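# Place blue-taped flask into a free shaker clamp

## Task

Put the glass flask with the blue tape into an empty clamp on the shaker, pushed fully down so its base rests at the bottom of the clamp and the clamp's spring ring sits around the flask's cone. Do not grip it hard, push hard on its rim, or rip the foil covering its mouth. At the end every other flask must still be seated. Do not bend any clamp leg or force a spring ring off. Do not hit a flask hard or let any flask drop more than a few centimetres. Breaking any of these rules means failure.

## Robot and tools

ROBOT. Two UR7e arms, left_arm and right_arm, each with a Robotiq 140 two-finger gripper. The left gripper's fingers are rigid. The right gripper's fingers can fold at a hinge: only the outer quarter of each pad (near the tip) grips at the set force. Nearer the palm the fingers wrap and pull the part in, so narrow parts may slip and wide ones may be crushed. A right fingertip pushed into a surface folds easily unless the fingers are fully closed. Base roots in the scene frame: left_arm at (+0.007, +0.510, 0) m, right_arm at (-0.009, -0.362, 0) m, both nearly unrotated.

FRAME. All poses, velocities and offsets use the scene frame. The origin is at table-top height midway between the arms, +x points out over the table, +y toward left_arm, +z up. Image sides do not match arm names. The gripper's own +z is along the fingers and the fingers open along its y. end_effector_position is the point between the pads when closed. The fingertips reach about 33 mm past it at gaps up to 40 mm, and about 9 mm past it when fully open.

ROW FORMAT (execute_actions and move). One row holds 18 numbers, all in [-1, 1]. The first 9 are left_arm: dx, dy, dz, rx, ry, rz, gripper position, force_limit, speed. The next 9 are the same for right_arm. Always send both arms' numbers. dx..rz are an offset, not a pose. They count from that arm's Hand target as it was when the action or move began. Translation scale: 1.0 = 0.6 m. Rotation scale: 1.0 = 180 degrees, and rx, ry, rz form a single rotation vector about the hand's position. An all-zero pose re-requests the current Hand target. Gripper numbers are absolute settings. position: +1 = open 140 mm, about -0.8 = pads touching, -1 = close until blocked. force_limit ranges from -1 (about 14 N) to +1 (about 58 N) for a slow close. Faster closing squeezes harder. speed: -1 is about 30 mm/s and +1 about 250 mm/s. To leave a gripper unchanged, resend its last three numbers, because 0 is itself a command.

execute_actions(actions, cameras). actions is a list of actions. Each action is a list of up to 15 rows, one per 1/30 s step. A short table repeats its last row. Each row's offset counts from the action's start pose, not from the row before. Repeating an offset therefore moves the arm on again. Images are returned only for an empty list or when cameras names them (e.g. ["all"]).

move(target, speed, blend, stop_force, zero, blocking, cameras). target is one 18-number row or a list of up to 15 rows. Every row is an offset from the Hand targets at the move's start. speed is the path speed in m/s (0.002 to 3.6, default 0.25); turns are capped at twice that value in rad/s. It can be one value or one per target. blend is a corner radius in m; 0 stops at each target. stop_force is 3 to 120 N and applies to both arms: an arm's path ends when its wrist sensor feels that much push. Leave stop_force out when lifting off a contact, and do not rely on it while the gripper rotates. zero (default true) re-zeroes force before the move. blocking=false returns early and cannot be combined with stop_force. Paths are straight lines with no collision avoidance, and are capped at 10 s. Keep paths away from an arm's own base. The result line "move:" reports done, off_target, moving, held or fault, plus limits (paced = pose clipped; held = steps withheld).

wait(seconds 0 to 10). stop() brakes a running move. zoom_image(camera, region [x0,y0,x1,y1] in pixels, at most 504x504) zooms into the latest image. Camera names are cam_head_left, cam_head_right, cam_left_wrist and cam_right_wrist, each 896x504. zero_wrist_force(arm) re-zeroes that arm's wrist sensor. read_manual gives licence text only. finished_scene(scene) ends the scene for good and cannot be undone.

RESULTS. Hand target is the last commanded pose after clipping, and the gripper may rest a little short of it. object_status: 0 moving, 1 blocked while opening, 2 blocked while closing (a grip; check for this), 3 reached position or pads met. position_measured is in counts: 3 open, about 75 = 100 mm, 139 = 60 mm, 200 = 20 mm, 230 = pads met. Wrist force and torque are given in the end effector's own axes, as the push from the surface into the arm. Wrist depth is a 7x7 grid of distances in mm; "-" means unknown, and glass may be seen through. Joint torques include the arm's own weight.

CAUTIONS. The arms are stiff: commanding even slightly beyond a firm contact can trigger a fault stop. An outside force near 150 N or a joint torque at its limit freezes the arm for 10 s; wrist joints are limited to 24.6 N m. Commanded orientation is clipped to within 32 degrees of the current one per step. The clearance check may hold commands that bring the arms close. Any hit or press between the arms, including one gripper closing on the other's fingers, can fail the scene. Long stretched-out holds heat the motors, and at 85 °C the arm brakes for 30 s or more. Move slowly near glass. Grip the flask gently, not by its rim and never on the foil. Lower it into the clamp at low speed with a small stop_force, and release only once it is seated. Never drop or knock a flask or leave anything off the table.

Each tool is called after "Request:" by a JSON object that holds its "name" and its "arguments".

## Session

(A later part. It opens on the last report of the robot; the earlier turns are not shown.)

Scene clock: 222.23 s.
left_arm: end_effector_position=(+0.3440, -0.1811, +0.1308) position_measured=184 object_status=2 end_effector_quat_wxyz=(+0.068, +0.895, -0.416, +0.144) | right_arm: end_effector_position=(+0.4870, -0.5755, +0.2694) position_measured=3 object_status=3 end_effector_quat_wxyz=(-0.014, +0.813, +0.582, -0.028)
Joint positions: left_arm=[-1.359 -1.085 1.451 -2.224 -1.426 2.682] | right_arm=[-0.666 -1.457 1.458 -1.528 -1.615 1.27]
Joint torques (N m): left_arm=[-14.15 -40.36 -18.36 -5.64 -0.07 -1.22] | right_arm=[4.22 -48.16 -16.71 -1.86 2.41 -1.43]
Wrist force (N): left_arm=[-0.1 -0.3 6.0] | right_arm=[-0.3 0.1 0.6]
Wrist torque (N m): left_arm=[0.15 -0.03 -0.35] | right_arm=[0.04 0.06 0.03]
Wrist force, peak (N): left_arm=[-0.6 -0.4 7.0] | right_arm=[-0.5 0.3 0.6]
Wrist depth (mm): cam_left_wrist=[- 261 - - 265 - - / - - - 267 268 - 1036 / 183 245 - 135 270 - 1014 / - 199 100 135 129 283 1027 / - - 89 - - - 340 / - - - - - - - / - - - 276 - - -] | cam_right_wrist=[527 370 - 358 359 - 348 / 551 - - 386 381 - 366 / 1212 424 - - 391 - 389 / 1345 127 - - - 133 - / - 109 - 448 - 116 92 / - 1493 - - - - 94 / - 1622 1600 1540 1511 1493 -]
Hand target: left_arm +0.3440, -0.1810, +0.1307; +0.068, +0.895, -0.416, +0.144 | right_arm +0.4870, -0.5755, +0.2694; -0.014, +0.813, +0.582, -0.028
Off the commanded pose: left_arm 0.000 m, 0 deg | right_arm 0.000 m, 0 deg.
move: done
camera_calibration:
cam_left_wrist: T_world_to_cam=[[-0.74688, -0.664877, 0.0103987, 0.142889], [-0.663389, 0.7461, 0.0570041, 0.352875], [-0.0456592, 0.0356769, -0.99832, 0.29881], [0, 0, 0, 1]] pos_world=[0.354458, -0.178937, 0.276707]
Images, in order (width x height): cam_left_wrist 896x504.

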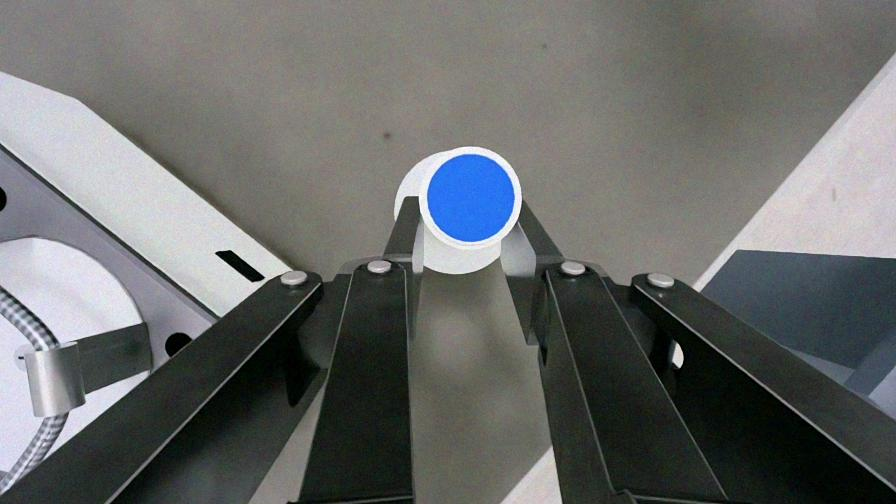

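Request:
{"name": "move", "arguments": {"target": [[0.0,0.0,0.28,0,0,0, -1,-0.1,-1, 0,0,0,0,0,0, 1,1,1],[0.113,0.2087,0.30,0,0,0, -1,-0.1,-1, 0,0,0,0,0,0, 1,1,1],[0.113,0.2087,0.265,0,0,0, -1,-0.1,-1, 0,0,0,0,0,0, 1,1,1]], "speed": 0.2, "blend": [0.03,0.02,0], "cameras": ["cam_left_wrist","cam_head_left","cam_head_right"]}}

Request:
{"name": "zoom_image", "arguments": {"camera": "cam_left_wrist", "region": [340, 100, 560, 320]}}

Request:
{"name": "zoom_image", "arguments": {"camera": "cam_head_left", "region": [450, 110, 550, 210]}}

Request:
{"name": "zoom_image", "arguments": {"camera": "cam_head_right", "region": [450, 110, 550, 210]}}

Scene clock: 226.93 s.
left_arm: end_effector_position=(+0.4118, -0.0558, +0.2897) position_measured=184 object_status=2 end_effector_quat_wxyz=(+0.068, +0.895, -0.416, +0.144) | right_arm: end_effector_position=(+0.4870, -0.5755, +0.2694) position_measured=3 object_status=3 end_effector_quat_wxyz=(-0.014, +0.813, +0.582, -0.028)
Joint positions: left_arm=[-1.195 -1.343 1.399 -1.932 -1.474 2.841] | right_arm=[-0.666 -1.457 1.458 -1.528 -1.615 1.27]
Joint torques (N m): left_arm=[-5.22 -41.86 -17.4 -5.64 1.35 0.82] | right_arm=[5.06 -48.24 -15.84 -1.96 2.55 -1.37]
Wrist force (N): left_arm=[0.0 -0.4 5.8] | right_arm=[-0.1 0.0 0.3]
Wrist torque (N m): left_arm=[0.14 -0.04 -0.25] | right_arm=[0.01 0.01 0.03]
Wrist force, peak (N): left_arm=[-1.2 -0.3 9.2] | right_arm=[-0.4 -0.1 0.8]
Wrist depth (mm): cam_left_wrist=[- - 415 - - - 420 / - 415 - - - - 1210 / - - - 134 - - 1157 / 425 199 254 135 115 - - / - - 89 - - - 1198 / - - - - - - - / - - - - - - -] | cam_right_wrist=[533 - 368 - - 354 - / 531 - 380 - - - - / 1282 1316 - 405 388 409 389 / 1338 127 - - - 133 405 / - 109 - 463 448 116 92 / - 1570 - - 493 - 94 / - 1666 1600 1391 1530 1475 -]
Hand target: left_arm +0.4118, -0.0558, +0.2897; +0.068, +0.895, -0.416, +0.144 | right_arm +0.4870, -0.5755, +0.2694; -0.014, +0.813, +0.582, -0.028
Off the commanded pose: left_arm 0.000 m, 0 deg | right_arm 0.000 m, 0 deg.
move: done; blend cut to 0.0105 m at target 2
camera_calibration:
cam_left_wrist: T_world_to_cam=[[-0.746839, -0.664925, 0.0102711, 0.275152], [-0.663429, 0.746043, 0.0572948, 0.295265], [-0.0457595, 0.0359759, -0.998304, 0.456225], [0, 0, 0, 1]] pos_world=[0.422258, -0.0537374, 0.435708]
Images, in order (width x height): cam_head_left 896x504, cam_head_right 896x504, cam_left_wrist 896x504.

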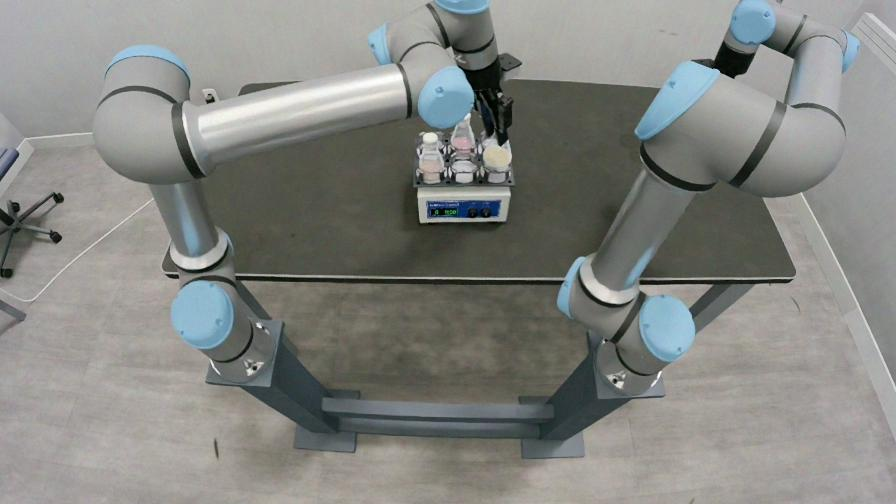

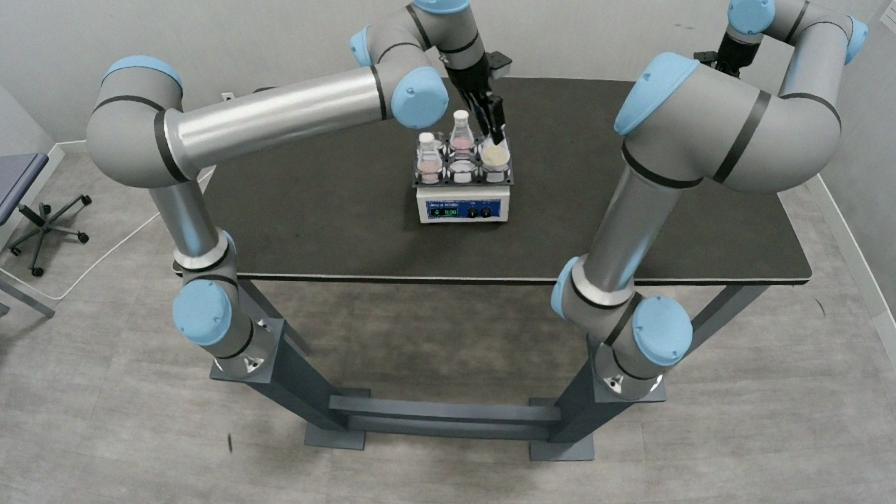

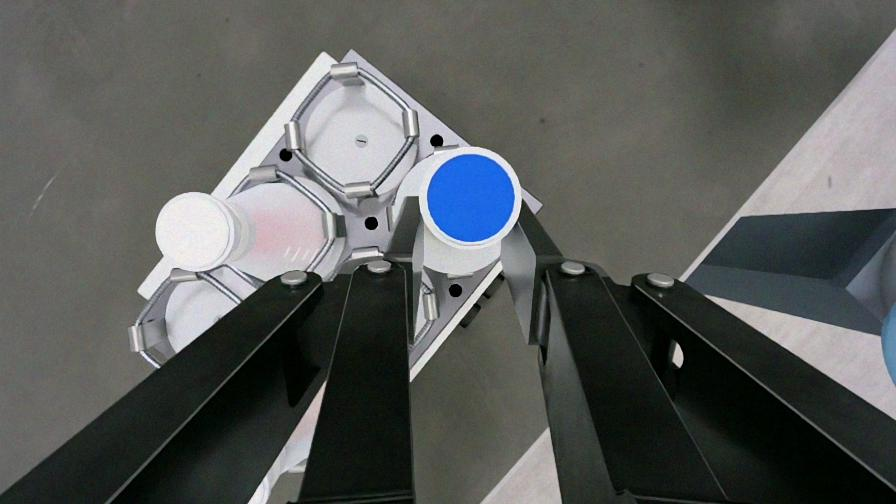

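Scaled by 2.291 from the camera's 896x504 image, which has a finer 1280x720 frame.

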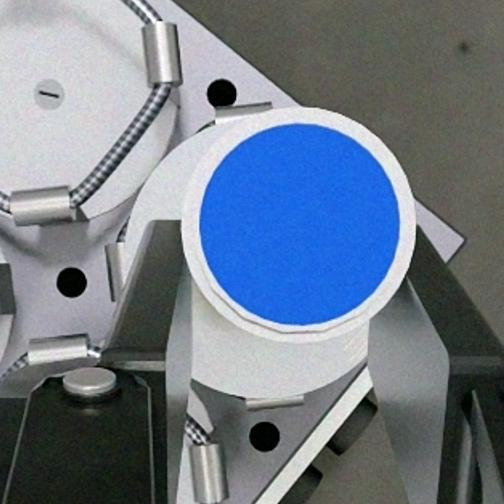

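Scaled by 5.040 from the camera's 896x504 image, which has a finer 1280x720 frame.

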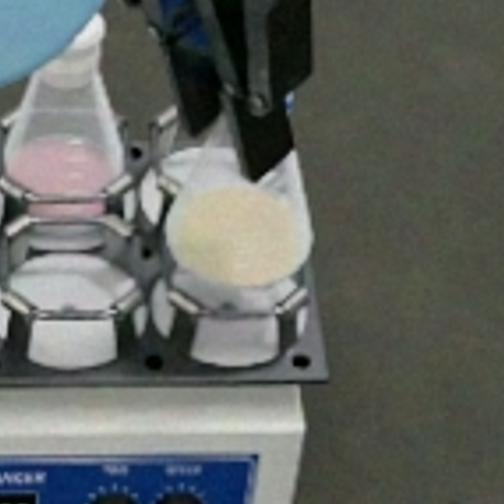

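Scaled by 5.040 from the camera's 896x504 image, which has a finer 1280x720 frame.

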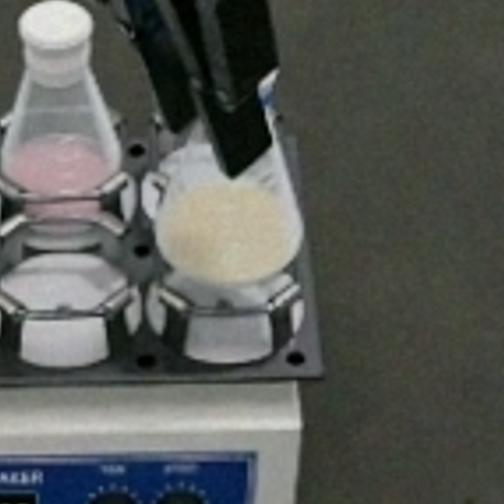

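Request:
{"name": "move", "arguments": {"target": [0,0,-0.083,0,0,0, -1,-0.1,-1, 0,0,0,0,0,0, 1,1,1], "speed": 0.02, "stop_force": 30, "cameras": ["cam_left_wrist","cam_head_left"]}}

Request:
{"name": "zoom_image", "arguments": {"camera": "cam_left_wrist", "region": [340, 100, 560, 320]}}

Request:
{"name": "zoom_image", "arguments": {"camera": "cam_head_left", "region": [450, 110, 550, 210]}}

Scene clock: 230.00 s.
left_arm: end_effector_position=(+0.4120, -0.0560, +0.2734) position_measured=184 object_status=2 end_effector_quat_wxyz=(+0.068, +0.895, -0.416, +0.145) | right_arm: end_effector_position=(+0.4870, -0.5755, +0.2694) position_measured=3 object_status=3 end_effector_quat_wxyz=(-0.014, +0.813, +0.582, -0.028)
Joint positions: left_arm=[-1.194 -1.341 1.437 -1.975 -1.474 2.841] | right_arm=[-0.666 -1.457 1.458 -1.528 -1.615 1.27]
Joint torques (N m): left_arm=[-1.97 -23.96 -7.36 -0.34 -3.25 0.66] | right_arm=[4.44 -47.45 -18.05 -2.09 2.4 -1.22]
Wrist force (N): left_arm=[12.2 -3.1 -8.9] | right_arm=[-0.3 0.0 0.3]
Wrist torque (N m): left_arm=[0.28 0.15 -0.27] | right_arm=[0.00 0.04 0.03]
Wrist force, peak (N): left_arm=[22.3 -5.4 -25.0] | right_arm=[-0.6 0.2 0.7]
Wrist depth (mm): cam_left_wrist=[- - - - - 381 404 / 408 - - - - 429 1198 / 403 240 264 134 - - 1157 / - 160 233 135 133 - 538 / - - 89 240 - - 1198 / - - - - - - 1186 / - - - - - - -] | cam_right_wrist=[525 362 372 358 355 349 340 / 558 387 - - 372 387 - / 1237 1256 - 387 399 - 395 / 1331 127 - - 403 133 - / - 109 466 - - 115 92 / - 1550 - 487 - - 94 / - 1622 1654 1424 1580 1466 -]
Hand target: left_arm +0.4119, -0.0560, +0.2733; +0.068, +0.895, -0.416, +0.145 (not the last commanded pose) | right_arm +0.4870, -0.5755, +0.2694; -0.014, +0.813, +0.582, -0.028
Off the commanded pose: left_arm 0.033 m, 0 deg | right_arm 0.000 m, 0 deg.
move: contact (left_arm)
camera_calibration:
cam_left_wrist: T_world_to_cam=[[-0.746879, -0.664876, 0.0106309, 0.275265], [-0.663419, 0.74614, 0.0561384, 0.296753], [-0.0452572, 0.0348758, -0.998366, 0.439608], [0, 0, 0, 1]] pos_world=[0.422357, -0.0537342, 0.419304]
Images, in order (width x height): cam_head_left 896x504, cam_left_wrist 896x504.

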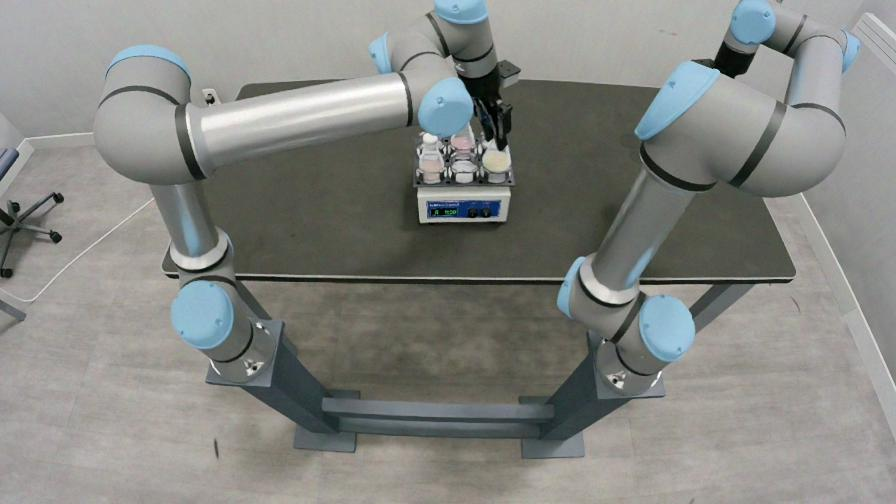

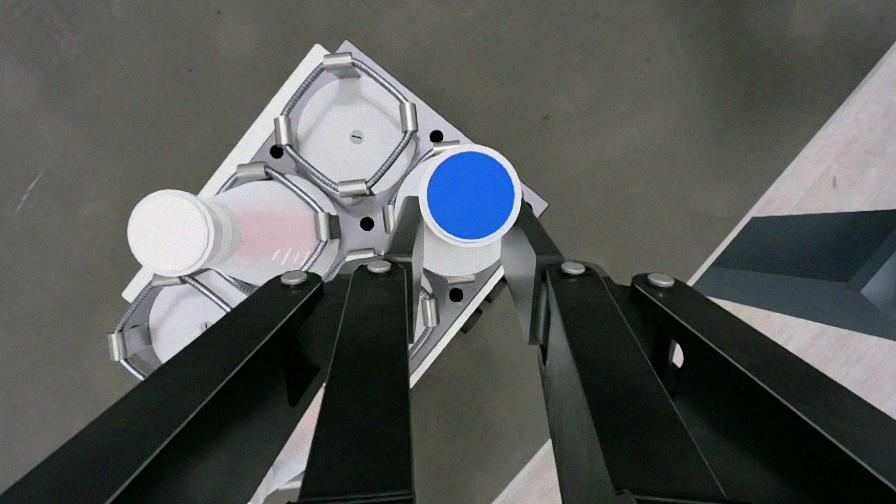

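Scaled by 2.291 from the camera's 896x504 image, which has a finer 1280x720 frame.

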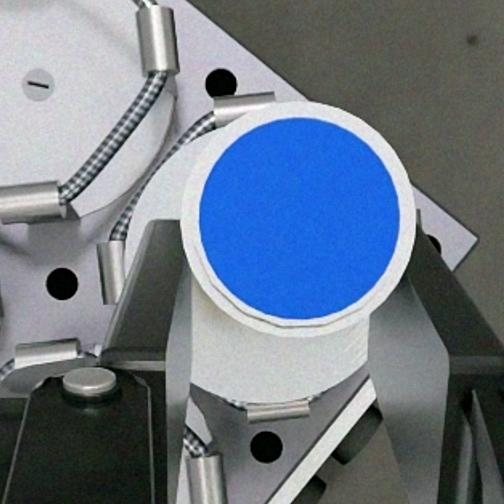

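Scaled by 5.040 from the camera's 896x504 image, which has a finer 1280x720 frame.

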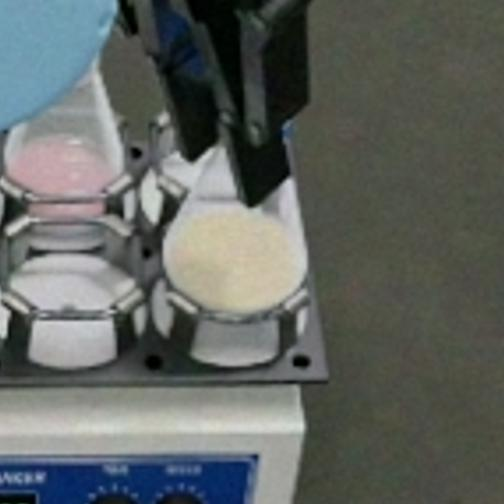

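Request:
{"name": "zoom_image", "arguments": {"camera": "cam_left_wrist", "region": [380, 130, 460, 210]}}

Request:
{"name": "zoom_image", "arguments": {"camera": "cam_left_wrist", "region": [410, 220, 510, 320]}}

Scaled by 6.300 from the camera's 896x504 image, which has a finer 1280x720 frame.

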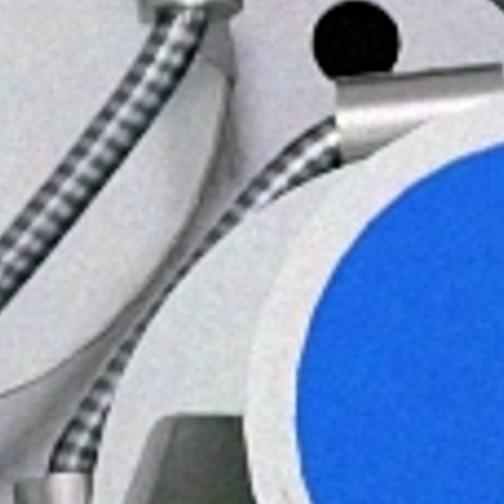

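Scaled by 5.040 from the camera's 896x504 image, which has a finer 1280x720 frame.

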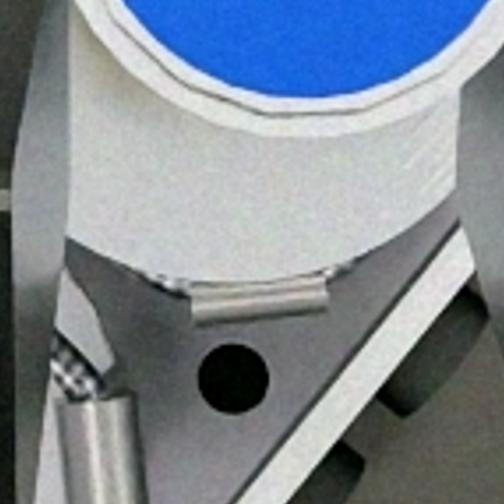

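Request:
{"name": "move", "arguments": {"target": [[0,0,0.045,0,0,0, -1,-0.1,-1, 0,0,0,0,0,0, 1,1,1],[-0.0507,-0.0452,0.0578,0.0857,-0.1021,0, -1,-0.1,-1, 0,0,0,0,0,0, 1,1,1]], "speed": 0.15, "cameras": ["cam_left_wrist","cam_head_left","cam_head_right"]}}

Request:
{"name": "zoom_image", "arguments": {"camera": "cam_left_wrist", "region": [340, 100, 560, 320]}}

Request:
{"name": "zoom_image", "arguments": {"camera": "cam_head_left", "region": [450, 110, 550, 210]}}

Scene clock: 242.27 s.
left_arm: end_effector_position=(+0.3814, -0.0832, +0.3080) position_measured=184 object_status=2 end_effector_quat_wxyz=(-0.119, +0.862, -0.438, +0.228) | right_arm: end_effector_position=(+0.4870, -0.5755, +0.2694) position_measured=3 object_status=3 end_effector_quat_wxyz=(-0.014, +0.813, +0.582, -0.028)
Joint positions: left_arm=[-1.437 -1.266 1.259 -1.639 -1.055 2.672] | right_arm=[-0.666 -1.457 1.458 -1.528 -1.615 1.27]
Joint torques (N m): left_arm=[5.55 -43.07 -19.53 -3.33 2.44 0.54] | right_arm=[4.96 -48.93 -16.47 -1.93 2.36 -1.55]
Wrist force (N): left_arm=[2.6 0.1 6.9] | right_arm=[-0.1 0.0 0.5]
Wrist torque (N m): left_arm=[0.14 -0.66 -0.53] | right_arm=[0.01 0.02 0.03]
Wrist force, peak (N): left_arm=[12.7 -3.0 -9.6] | right_arm=[-0.4 0.0 0.8]
Wrist depth (mm): cam_left_wrist=[- - 497 479 383 - - / - 587 - - - - - / - 645 - 134 418 - - / 1395 - 246 135 399 368 - / - - 89 295 - - 919 / - - - - - - 916 / - - - - - - -] | cam_right_wrist=[550 380 373 337 356 346 349 / 550 - - - 377 381 364 / 1230 - - - - - - / 1324 127 - - - 132 424 / - 109 - - - 116 92 / - 1484 - - - - 94 / - 1622 1643 1774 1493 1484 -]
Hand target: left_arm +0.3815, -0.0831, +0.3080; -0.119, +0.862, -0.438, +0.228 | right_arm +0.4870, -0.5755, +0.2694; -0.014, +0.813, +0.582, -0.028
Off the commanded pose: left_arm 0.000 m, 0 deg | right_arm 0.000 m, 0 deg.
move: done
camera_calibration:
cam_left_wrist: T_world_to_cam=[[-0.68423, -0.612039, -0.396531, 0.339872], [-0.678883, 0.733166, 0.0398097, 0.304748], [0.266358, 0.296437, -0.917158, 0.351672], [0, 0, 0, 1]] pos_world=[0.345768, -0.119664, 0.445176]
Images, in order (width x height): cam_head_left 896x504, cam_head_right 896x504, cam_left_wrist 896x504.

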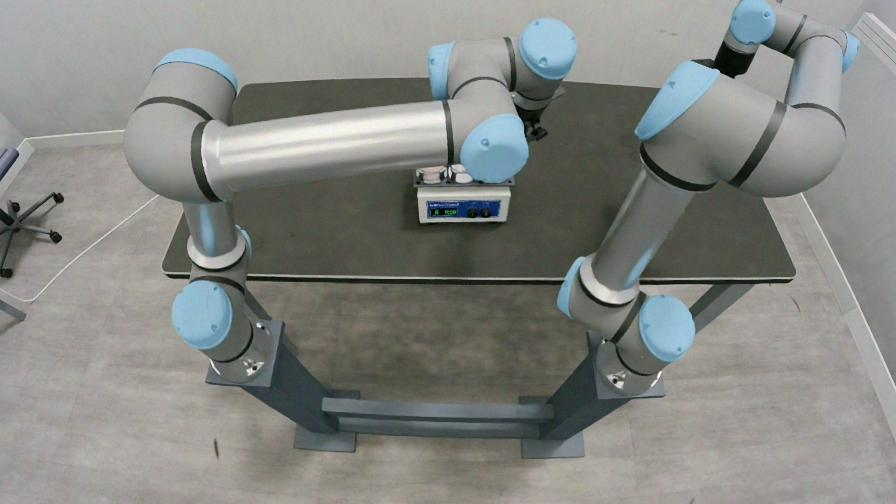

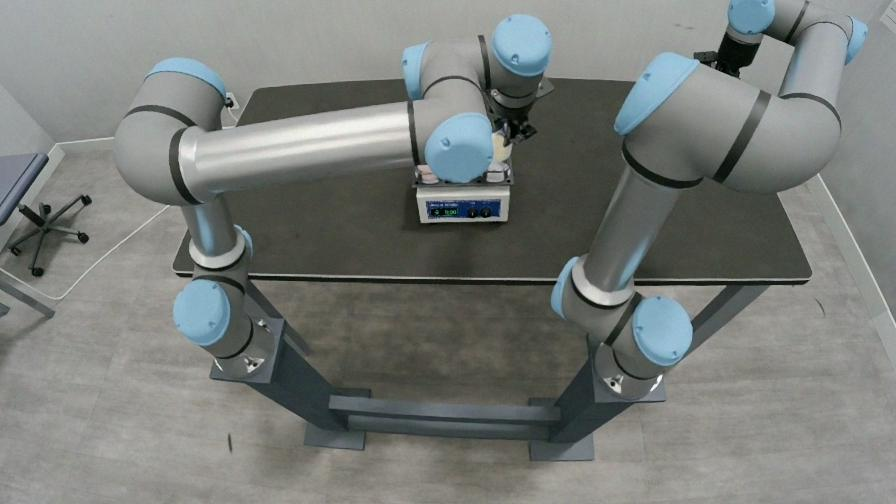

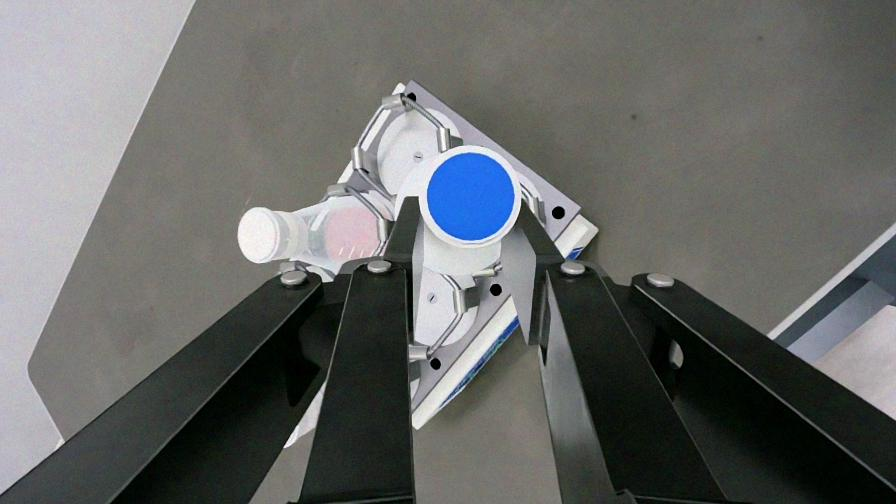

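Scaled by 2.291 from the camera's 896x504 image, which has a finer 1280x720 frame.

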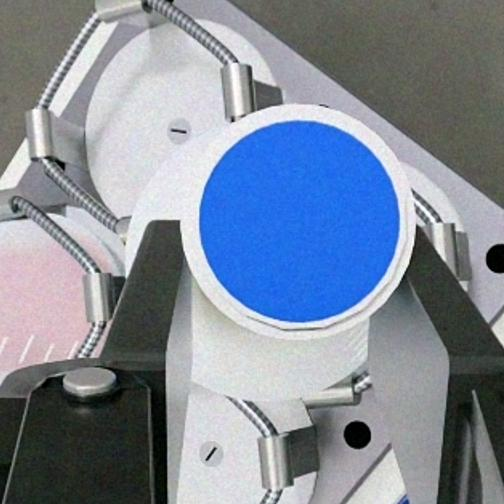

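Scaled by 5.040 from the camera's 896x504 image, which has a finer 1280x720 frame.

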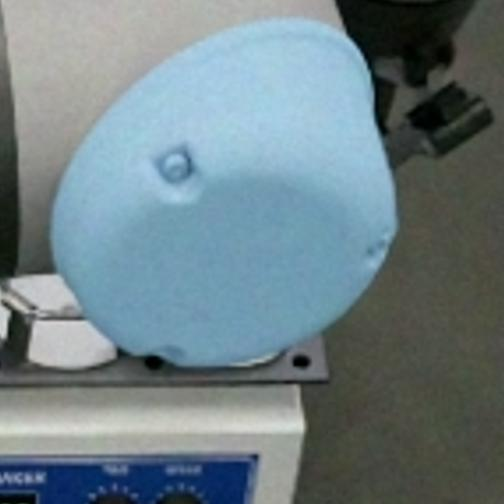

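Request:
{"name": "move", "arguments": {"target": [0,0,-0.0905,0,0,0, -1,-0.1,-1, 0,0,0,0,0,0, 1,1,1], "speed": 0.025, "stop_force": 14, "cameras": ["cam_left_wrist"]}}

Request:
{"name": "zoom_image", "arguments": {"camera": "cam_left_wrist", "region": [340, 100, 560, 320]}}

Scene clock: 245.83 s.
left_arm: end_effector_position=(+0.3816, -0.0831, +0.2728) position_measured=184 object_status=2 end_effector_quat_wxyz=(-0.119, +0.862, -0.437, +0.229) | right_arm: end_effector_position=(+0.4870, -0.5755, +0.2694) position_measured=3 object_status=3 end_effector_quat_wxyz=(-0.014, +0.813, +0.582, -0.028)
Joint positions: left_arm=[-1.437 -1.262 1.345 -1.728 -1.054 2.672] | right_arm=[-0.666 -1.457 1.458 -1.528 -1.615 1.27]
Joint torques (N m): left_arm=[-0.26 -45.93 -18.57 -6.31 -2.15 0.88] | right_arm=[3.12 -48.77 -17.65 -2.12 2.31 -1.47]
Wrist force (N): left_arm=[2.6 -6.2 8.4] | right_arm=[-0.2 -0.2 0.3]
Wrist torque (N m): left_arm=[0.82 -0.68 -0.45] | right_arm=[-0.04 0.03 0.04]
Wrist force, peak (N): left_arm=[5.7 -14.3 -4.7] | right_arm=[-0.4 0.2 0.7]
Wrist depth (mm): cam_left_wrist=[1124 594 - - 371 - - / 1129 570 294 420 385 - - / - - 308 134 - 330 313 / - - 235 134 121 - - / 692 - 89 - - - - / - - - - - - 898 / - - - - - - -] | cam_right_wrist=[517 - 372 345 358 348 - / 547 - 365 - 364 362 363 / 1262 1331 - - 403 - 386 / 1309 127 423 435 424 133 - / - 109 - 474 - 116 92 / - 1475 - - - - 94 / - 1689 1787 1600 1540 1449 -]
Hand target: left_arm +0.3816, -0.0831, +0.2728; -0.119, +0.862, -0.437, +0.229 (not the last commanded pose) | right_arm +0.4870, -0.5755, +0.2694; -0.014, +0.813, +0.582, -0.028
Off the commanded pose: left_arm 0.019 m, 0 deg | right_arm 0.000 m, 0 deg.
move: contact (left_arm)
camera_calibration:
cam_left_wrist: T_world_to_cam=[[-0.683863, -0.612301, -0.39676, 0.325977], [-0.679176, 0.732908, 0.0395777, 0.306308], [0.266555, 0.296536, -0.917069, 0.319239], [0, 0, 0, 1]] pos_world=[0.345866, -0.119565, 0.409976]
Images, in order (width x height): cam_left_wrist 896x504.

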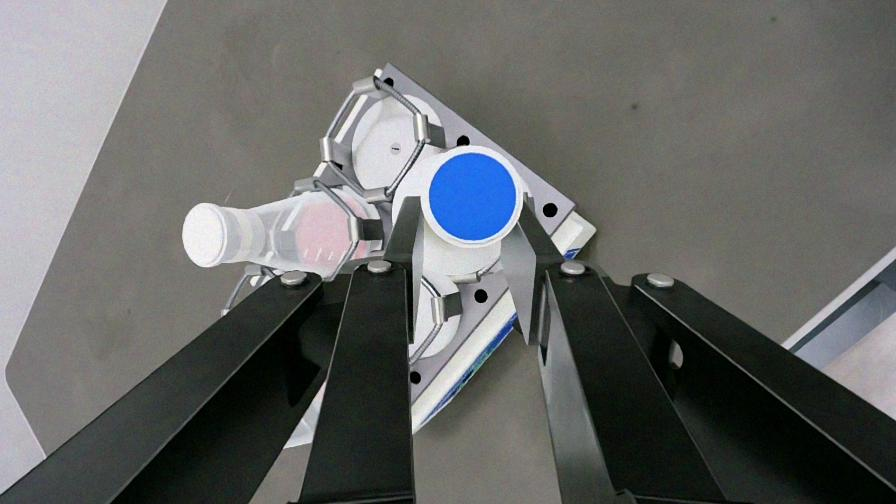

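Scaled by 2.291 from the camera's 896x504 image, which has a finer 1280x720 frame.

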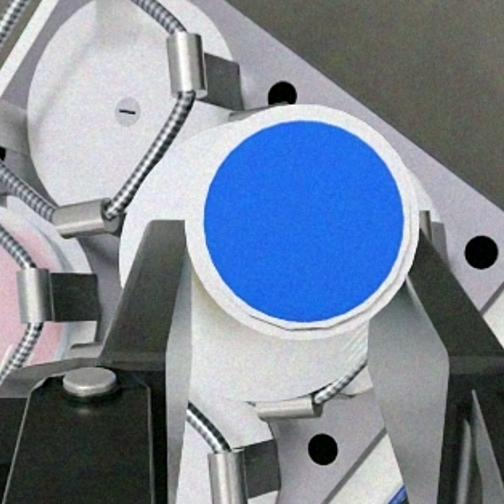

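Request:
{"name": "move", "arguments": {"target": [[0.0051,0.0043,0,0,0,0, -1,-0.1,-1, 0,0,0,0,0,0, 1,1,1],[0.0051,0.0043,-0.0318,0,0,0, -1,-0.1,-1, 0,0,0,0,0,0, 1,1,1]], "speed": 0.025, "stop_force": 20, "cameras": ["cam_left_wrist"]}}

Request:
{"name": "zoom_image", "arguments": {"camera": "cam_left_wrist", "region": [340, 100, 560, 320]}}

Scene clock: 249.07 s.
left_arm: end_effector_position=(+0.3848, -0.0806, +0.2625) position_measured=184 object_status=2 end_effector_quat_wxyz=(-0.119, +0.862, -0.437, +0.229) | right_arm: end_effector_position=(+0.4870, -0.5755, +0.2694) position_measured=3 object_status=3 end_effector_quat_wxyz=(-0.014, +0.813, +0.582, -0.028)
Joint positions: left_arm=[-1.431 -1.263 1.373 -1.76 -1.055 2.678] | right_arm=[-0.666 -1.457 1.458 -1.528 -1.615 1.27]
Joint torques (N m): left_arm=[7.47 -46.35 -24.18 -5.88 -1.99 -0.1] | right_arm=[4.25 -48.1 -16.72 -1.98 2.09 -1.48]
Wrist force (N): left_arm=[2.5 -5.4 9.2] | right_arm=[-0.3 0.1 0.6]
Wrist torque (N m): left_arm=[0.88 -0.93 -0.45] | right_arm=[0.02 0.05 0.03]
Wrist force, peak (N): left_arm=[6.1 -9.5 -18.3] | right_arm=[-0.7 -0.2 0.6]
Wrist depth (mm): cam_left_wrist=[1022 569 - - 367 - - / - 583 479 306 - - 302 / - 574 287 134 - - - / - 229 293 136 129 354 310 / 698 - 89 274 - - - / - - - 428 - - 888 / - - - - - - -] | cam_right_wrist=[525 - 369 362 364 - - / 554 406 392 - - - 363 / 1237 - 405 - 390 384 375 / 1331 127 444 - - 133 - / - 109 - - - 115 92 / - 1493 502 - - - 94 / - 1632 1600 1466 1580 1466 -]
Hand target: left_arm +0.3848, -0.0805, +0.2624; -0.119, +0.862, -0.437, +0.229 (not the last commanded pose) | right_arm +0.4870, -0.5755, +0.2694; -0.014, +0.813, +0.582, -0.028
Off the commanded pose: left_arm 0.009 m, 0 deg | right_arm 0.000 m, 0 deg.
move: contact (left_arm); path passed 1 of 2 targets
camera_calibration:
cam_left_wrist: T_world_to_cam=[[-0.683698, -0.612545, -0.396669, 0.325548], [-0.679257, 0.732859, 0.0390702, 0.307208], [0.26677, 0.296152, -0.91713, 0.308072], [0, 0, 0, 1]] pos_world=[0.349065, -0.116964, 0.399674]
Images, in order (width x height): cam_left_wrist 896x504.

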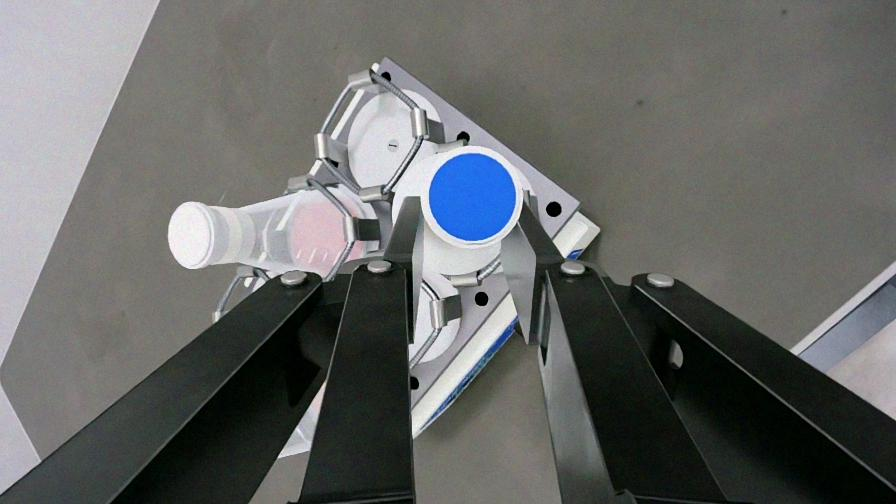

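Scaled by 2.291 from the camera's 896x504 image, which has a finer 1280x720 frame.

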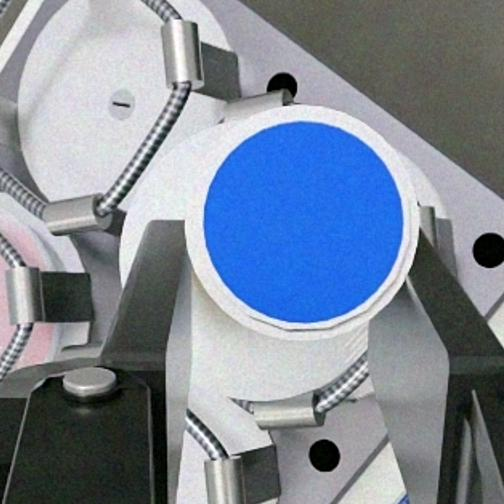

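Request:
{"name": "move", "arguments": {"target": [0,0,0.0,-0.0214,0.0255,0, -1,-0.1,-1, 0,0,0,0,0,0, 1,1,1], "speed": 0.03}}

Request:
{"name": "move", "arguments": {"target": [0.0013,0.0011,-0.018,0,0,0, -1,-0.1,-1, 0,0,0,0,0,0, 1,1,1], "speed": 0.02, "stop_force": 30, "cameras": ["cam_left_wrist"]}}

Request:
{"name": "zoom_image", "arguments": {"camera": "cam_left_wrist", "region": [340, 100, 560, 320]}}

Scene clock: 255.57 s.
left_arm: end_effector_position=(+0.3858, -0.0802, +0.2628) position_measured=184 object_status=2 end_effector_quat_wxyz=(-0.073, +0.873, -0.434, +0.210) | right_arm: end_effector_position=(+0.4870, -0.5755, +0.2694) position_measured=3 object_status=3 end_effector_quat_wxyz=(-0.014, +0.813, +0.582, -0.028)
Joint positions: left_arm=[-1.39 -1.284 1.391 -1.824 -1.146 2.712] | right_arm=[-0.666 -1.457 1.458 -1.528 -1.615 1.27]
Joint torques (N m): left_arm=[-30.13 -22.21 -17.34 -3.66 -10.68 -1.56] | right_arm=[2.61 -48.19 -15.72 -1.76 2.24 -1.36]
Wrist force (N): left_arm=[9.9 -31.9 -5.9] | right_arm=[-0.2 0.1 0.5]
Wrist torque (N m): left_arm=[3.53 -0.52 -0.02] | right_arm=[0.03 0.03 0.03]
Wrist force, peak (N): left_arm=[11.4 -32.2 -9.7] | right_arm=[-0.3 0.1 0.9]
Wrist depth (mm): cam_left_wrist=[- 497 468 397 369 353 - / - - - - - 332 - / 547 521 262 135 370 - - / 562 213 257 135 121 - 317 / - - 89 241 - - 919 / - - - 418 - - 938 / - - - - - - -] | cam_right_wrist=[535 - 365 359 - 348 - / 553 - 389 375 - - 362 / 1243 414 - - 389 - 401 / 1391 127 - - - 133 409 / - 109 474 - - 124 92 / - 1502 - - - 468 94 / - 1677 1689 1484 1590 1560 -]
Hand target: left_arm +0.3848, -0.0805, +0.2624; -0.072, +0.874, -0.434, +0.209 | right_arm +0.4870, -0.5755, +0.2694; -0.014, +0.813, +0.582, -0.028
Off the commanded pose: left_arm 0.001 m, 0 deg | right_arm 0.000 m, 0 deg.
move: done

Scene clock: 257.17 s.
left_arm: end_effector_position=(+0.3867, -0.0796, +0.2522) position_measured=184 object_status=2 end_effector_quat_wxyz=(-0.074, +0.873, -0.434, +0.210) | right_arm: end_effector_position=(+0.4870, -0.5755, +0.2694) position_measured=3 object_status=3 end_effector_quat_wxyz=(-0.014, +0.813, +0.582, -0.028)
Joint positions: left_arm=[-1.389 -1.282 1.415 -1.852 -1.145 2.714] | right_arm=[-0.666 -1.457 1.458 -1.528 -1.615 1.27]
Joint torques (N m): left_arm=[-8.47 -23.36 -19.54 -1.94 -11.33 -0.69] | right_arm=[3.74 -47.9 -16.95 -1.88 2.29 -1.36]
Wrist force (N): left_arm=[12.5 -29.0 -11.3] | right_arm=[-0.3 0.1 0.5]
Wrist torque (N m): left_arm=[2.74 -0.59 -0.22] | right_arm=[0.02 0.05 0.03]
Wrist force, peak (N): left_arm=[21.9 -32.9 -26.1] | right_arm=[-0.3 -0.2 0.8]
Wrist depth (mm): cam_left_wrist=[544 - - - 365 349 - / - - - - - - 312 / 540 - 272 135 - - 321 / - 273 267 134 115 - - / - - 89 252 - - 888 / - - - - - - 916 / - - - - - - -] | cam_right_wrist=[520 372 - 368 353 358 342 / 549 391 382 383 376 365 364 / 1269 424 - 414 - - 384 / 1316 127 - 432 - 133 401 / - 109 - - 466 123 92 / - 1550 - - 477 502 94 / - 1666 1580 1700 1540 1521 -]
Hand target: left_arm +0.3856, -0.0799, +0.2516; -0.072, +0.874, -0.434, +0.209 | right_arm +0.4870, -0.5755, +0.2694; -0.014, +0.813, +0.582, -0.028
Off the commanded pose: left_arm 0.001 m, 0 deg | right_arm 0.000 m, 0 deg.
move: done
camera_calibration:
cam_left_wrist: T_world_to_cam=[[-0.710034, -0.636094, -0.302053, 0.307781], [-0.676507, 0.735243, 0.0419089, 0.306617], [0.195424, 0.234097, -0.95237, 0.329324], [0, 0, 0, 1]] pos_world=[0.361605, -0.106754, 0.393754]
Images, in order (width x height): cam_left_wrist 896x504.

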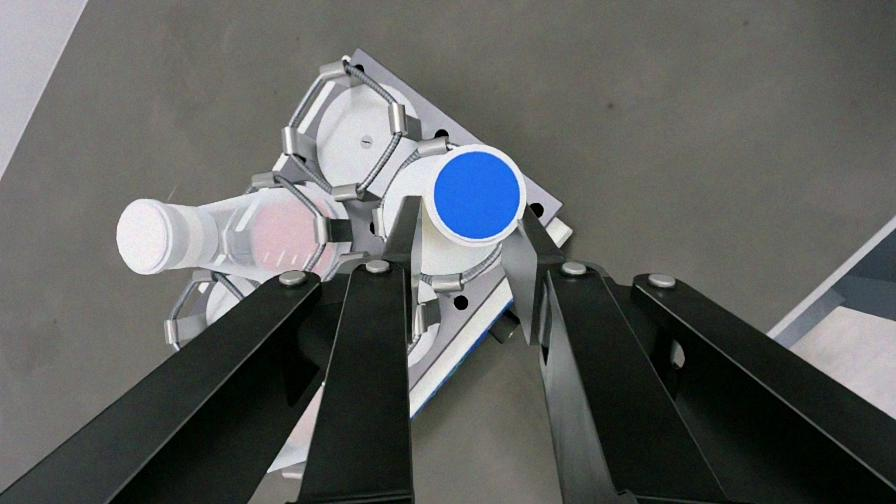

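Scaled by 2.291 from the camera's 896x504 image, which has a finer 1280x720 frame.

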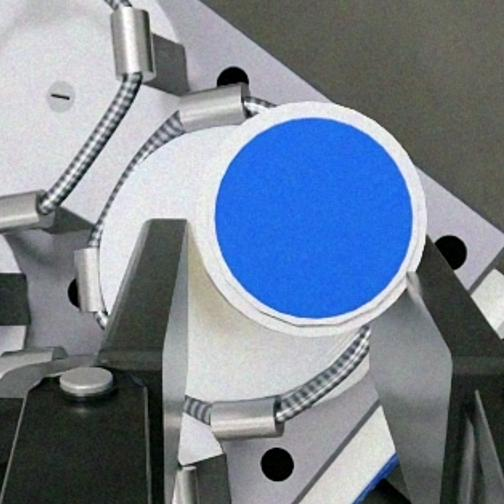

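Request:
{"name": "move", "arguments": {"target": [0.0217,0.0182,-0.003,-0.0286,0.0340,0, -1,-0.1,-1, 0,0,0,0,0,0, 1,1,1], "speed": 0.025, "stop_force": 40, "cameras": ["cam_left_wrist"]}}

Request:
{"name": "zoom_image", "arguments": {"camera": "cam_left_wrist", "region": [340, 100, 560, 320]}}

Scene clock: 262.90 s.
left_arm: end_effector_position=(+0.3986, -0.0690, +0.2498) position_measured=184 object_status=2 end_effector_quat_wxyz=(-0.010, +0.886, -0.427, +0.181) | right_arm: end_effector_position=(+0.4870, -0.5755, +0.2694) position_measured=3 object_status=3 end_effector_quat_wxyz=(-0.014, +0.813, +0.582, -0.028)
Joint positions: left_arm=[-1.305 -1.312 1.455 -1.946 -1.287 2.777] | right_arm=[-0.666 -1.457 1.458 -1.528 -1.615 1.27]
Joint torques (N m): left_arm=[-24.78 1.96 -7.99 3.51 -8.01 -1.91] | right_arm=[3.4 -48.28 -16.98 -2.07 2.55 -1.19]
Wrist force (N): left_arm=[17.6 -21.7 -37.2] | right_arm=[-0.3 0.1 0.3]
Wrist torque (N m): left_arm=[1.92 -0.42 -0.32] | right_arm=[0.04 0.06 0.03]
Wrist force, peak (N): left_arm=[18.6 -19.0 -38.4] | right_arm=[-0.3 -0.2 0.9]
Wrist depth (mm): cam_left_wrist=[- - 396 388 - - 334 / - - - - - - - / - - 261 134 357 - - / - 175 230 134 368 366 - / - - 89 225 - - 1009 / - - - - - - 1001 / - - - - - - -] | cam_right_wrist=[380 366 - - 354 351 - / 537 - - - 376 369 361 / 1243 - - 412 406 391 378 / 1324 127 - - - 133 - / - 109 - - - 123 92 / - 1475 508 517 - - 95 / - 1622 1611 1502 1590 1475 -]
Hand target: left_arm +0.3986, -0.0690, +0.2498; -0.010, +0.886, -0.427, +0.181 | right_arm +0.4870, -0.5755, +0.2694; -0.014, +0.813, +0.582, -0.028
Off the commanded pose: left_arm 0.000 m, 0 deg | right_arm 0.000 m, 0 deg.
move: done
camera_calibration:
cam_left_wrist: T_world_to_cam=[[-0.736275, -0.65672, -0.16315, 0.296607], [-0.670919, 0.739869, 0.0496075, 0.303076], [0.0881313, 0.145985, -0.985353, 0.367305], [0, 0, 0, 1]] pos_world=[0.389353, -0.0830699, 0.395282]
Images, in order (width x height): cam_left_wrist 896x504.

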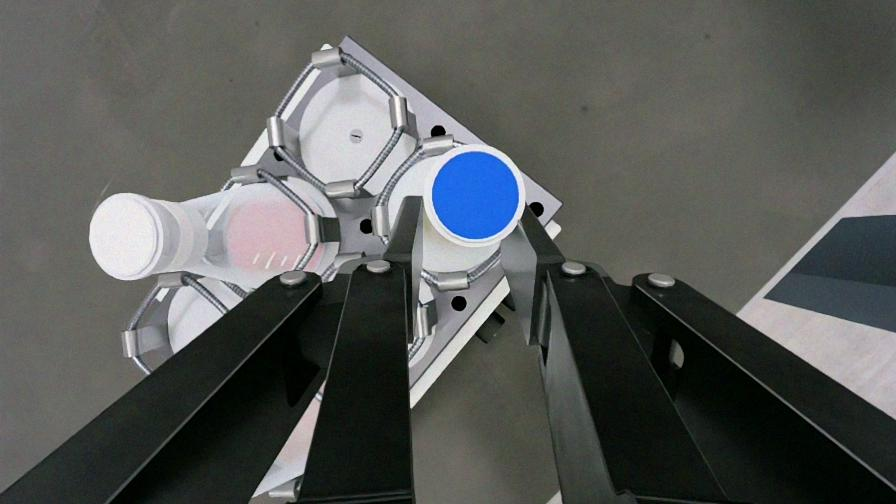

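Scaled by 2.291 from the camera's 896x504 image, which has a finer 1280x720 frame.

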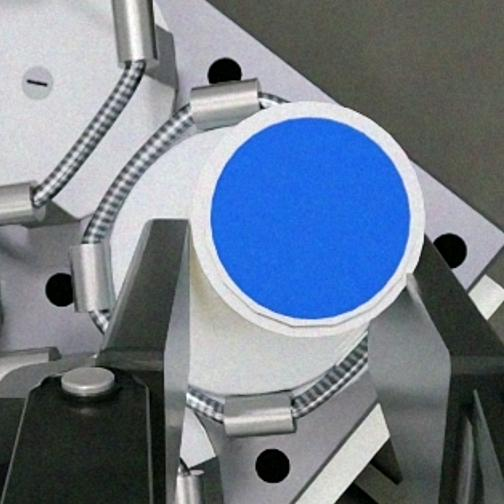

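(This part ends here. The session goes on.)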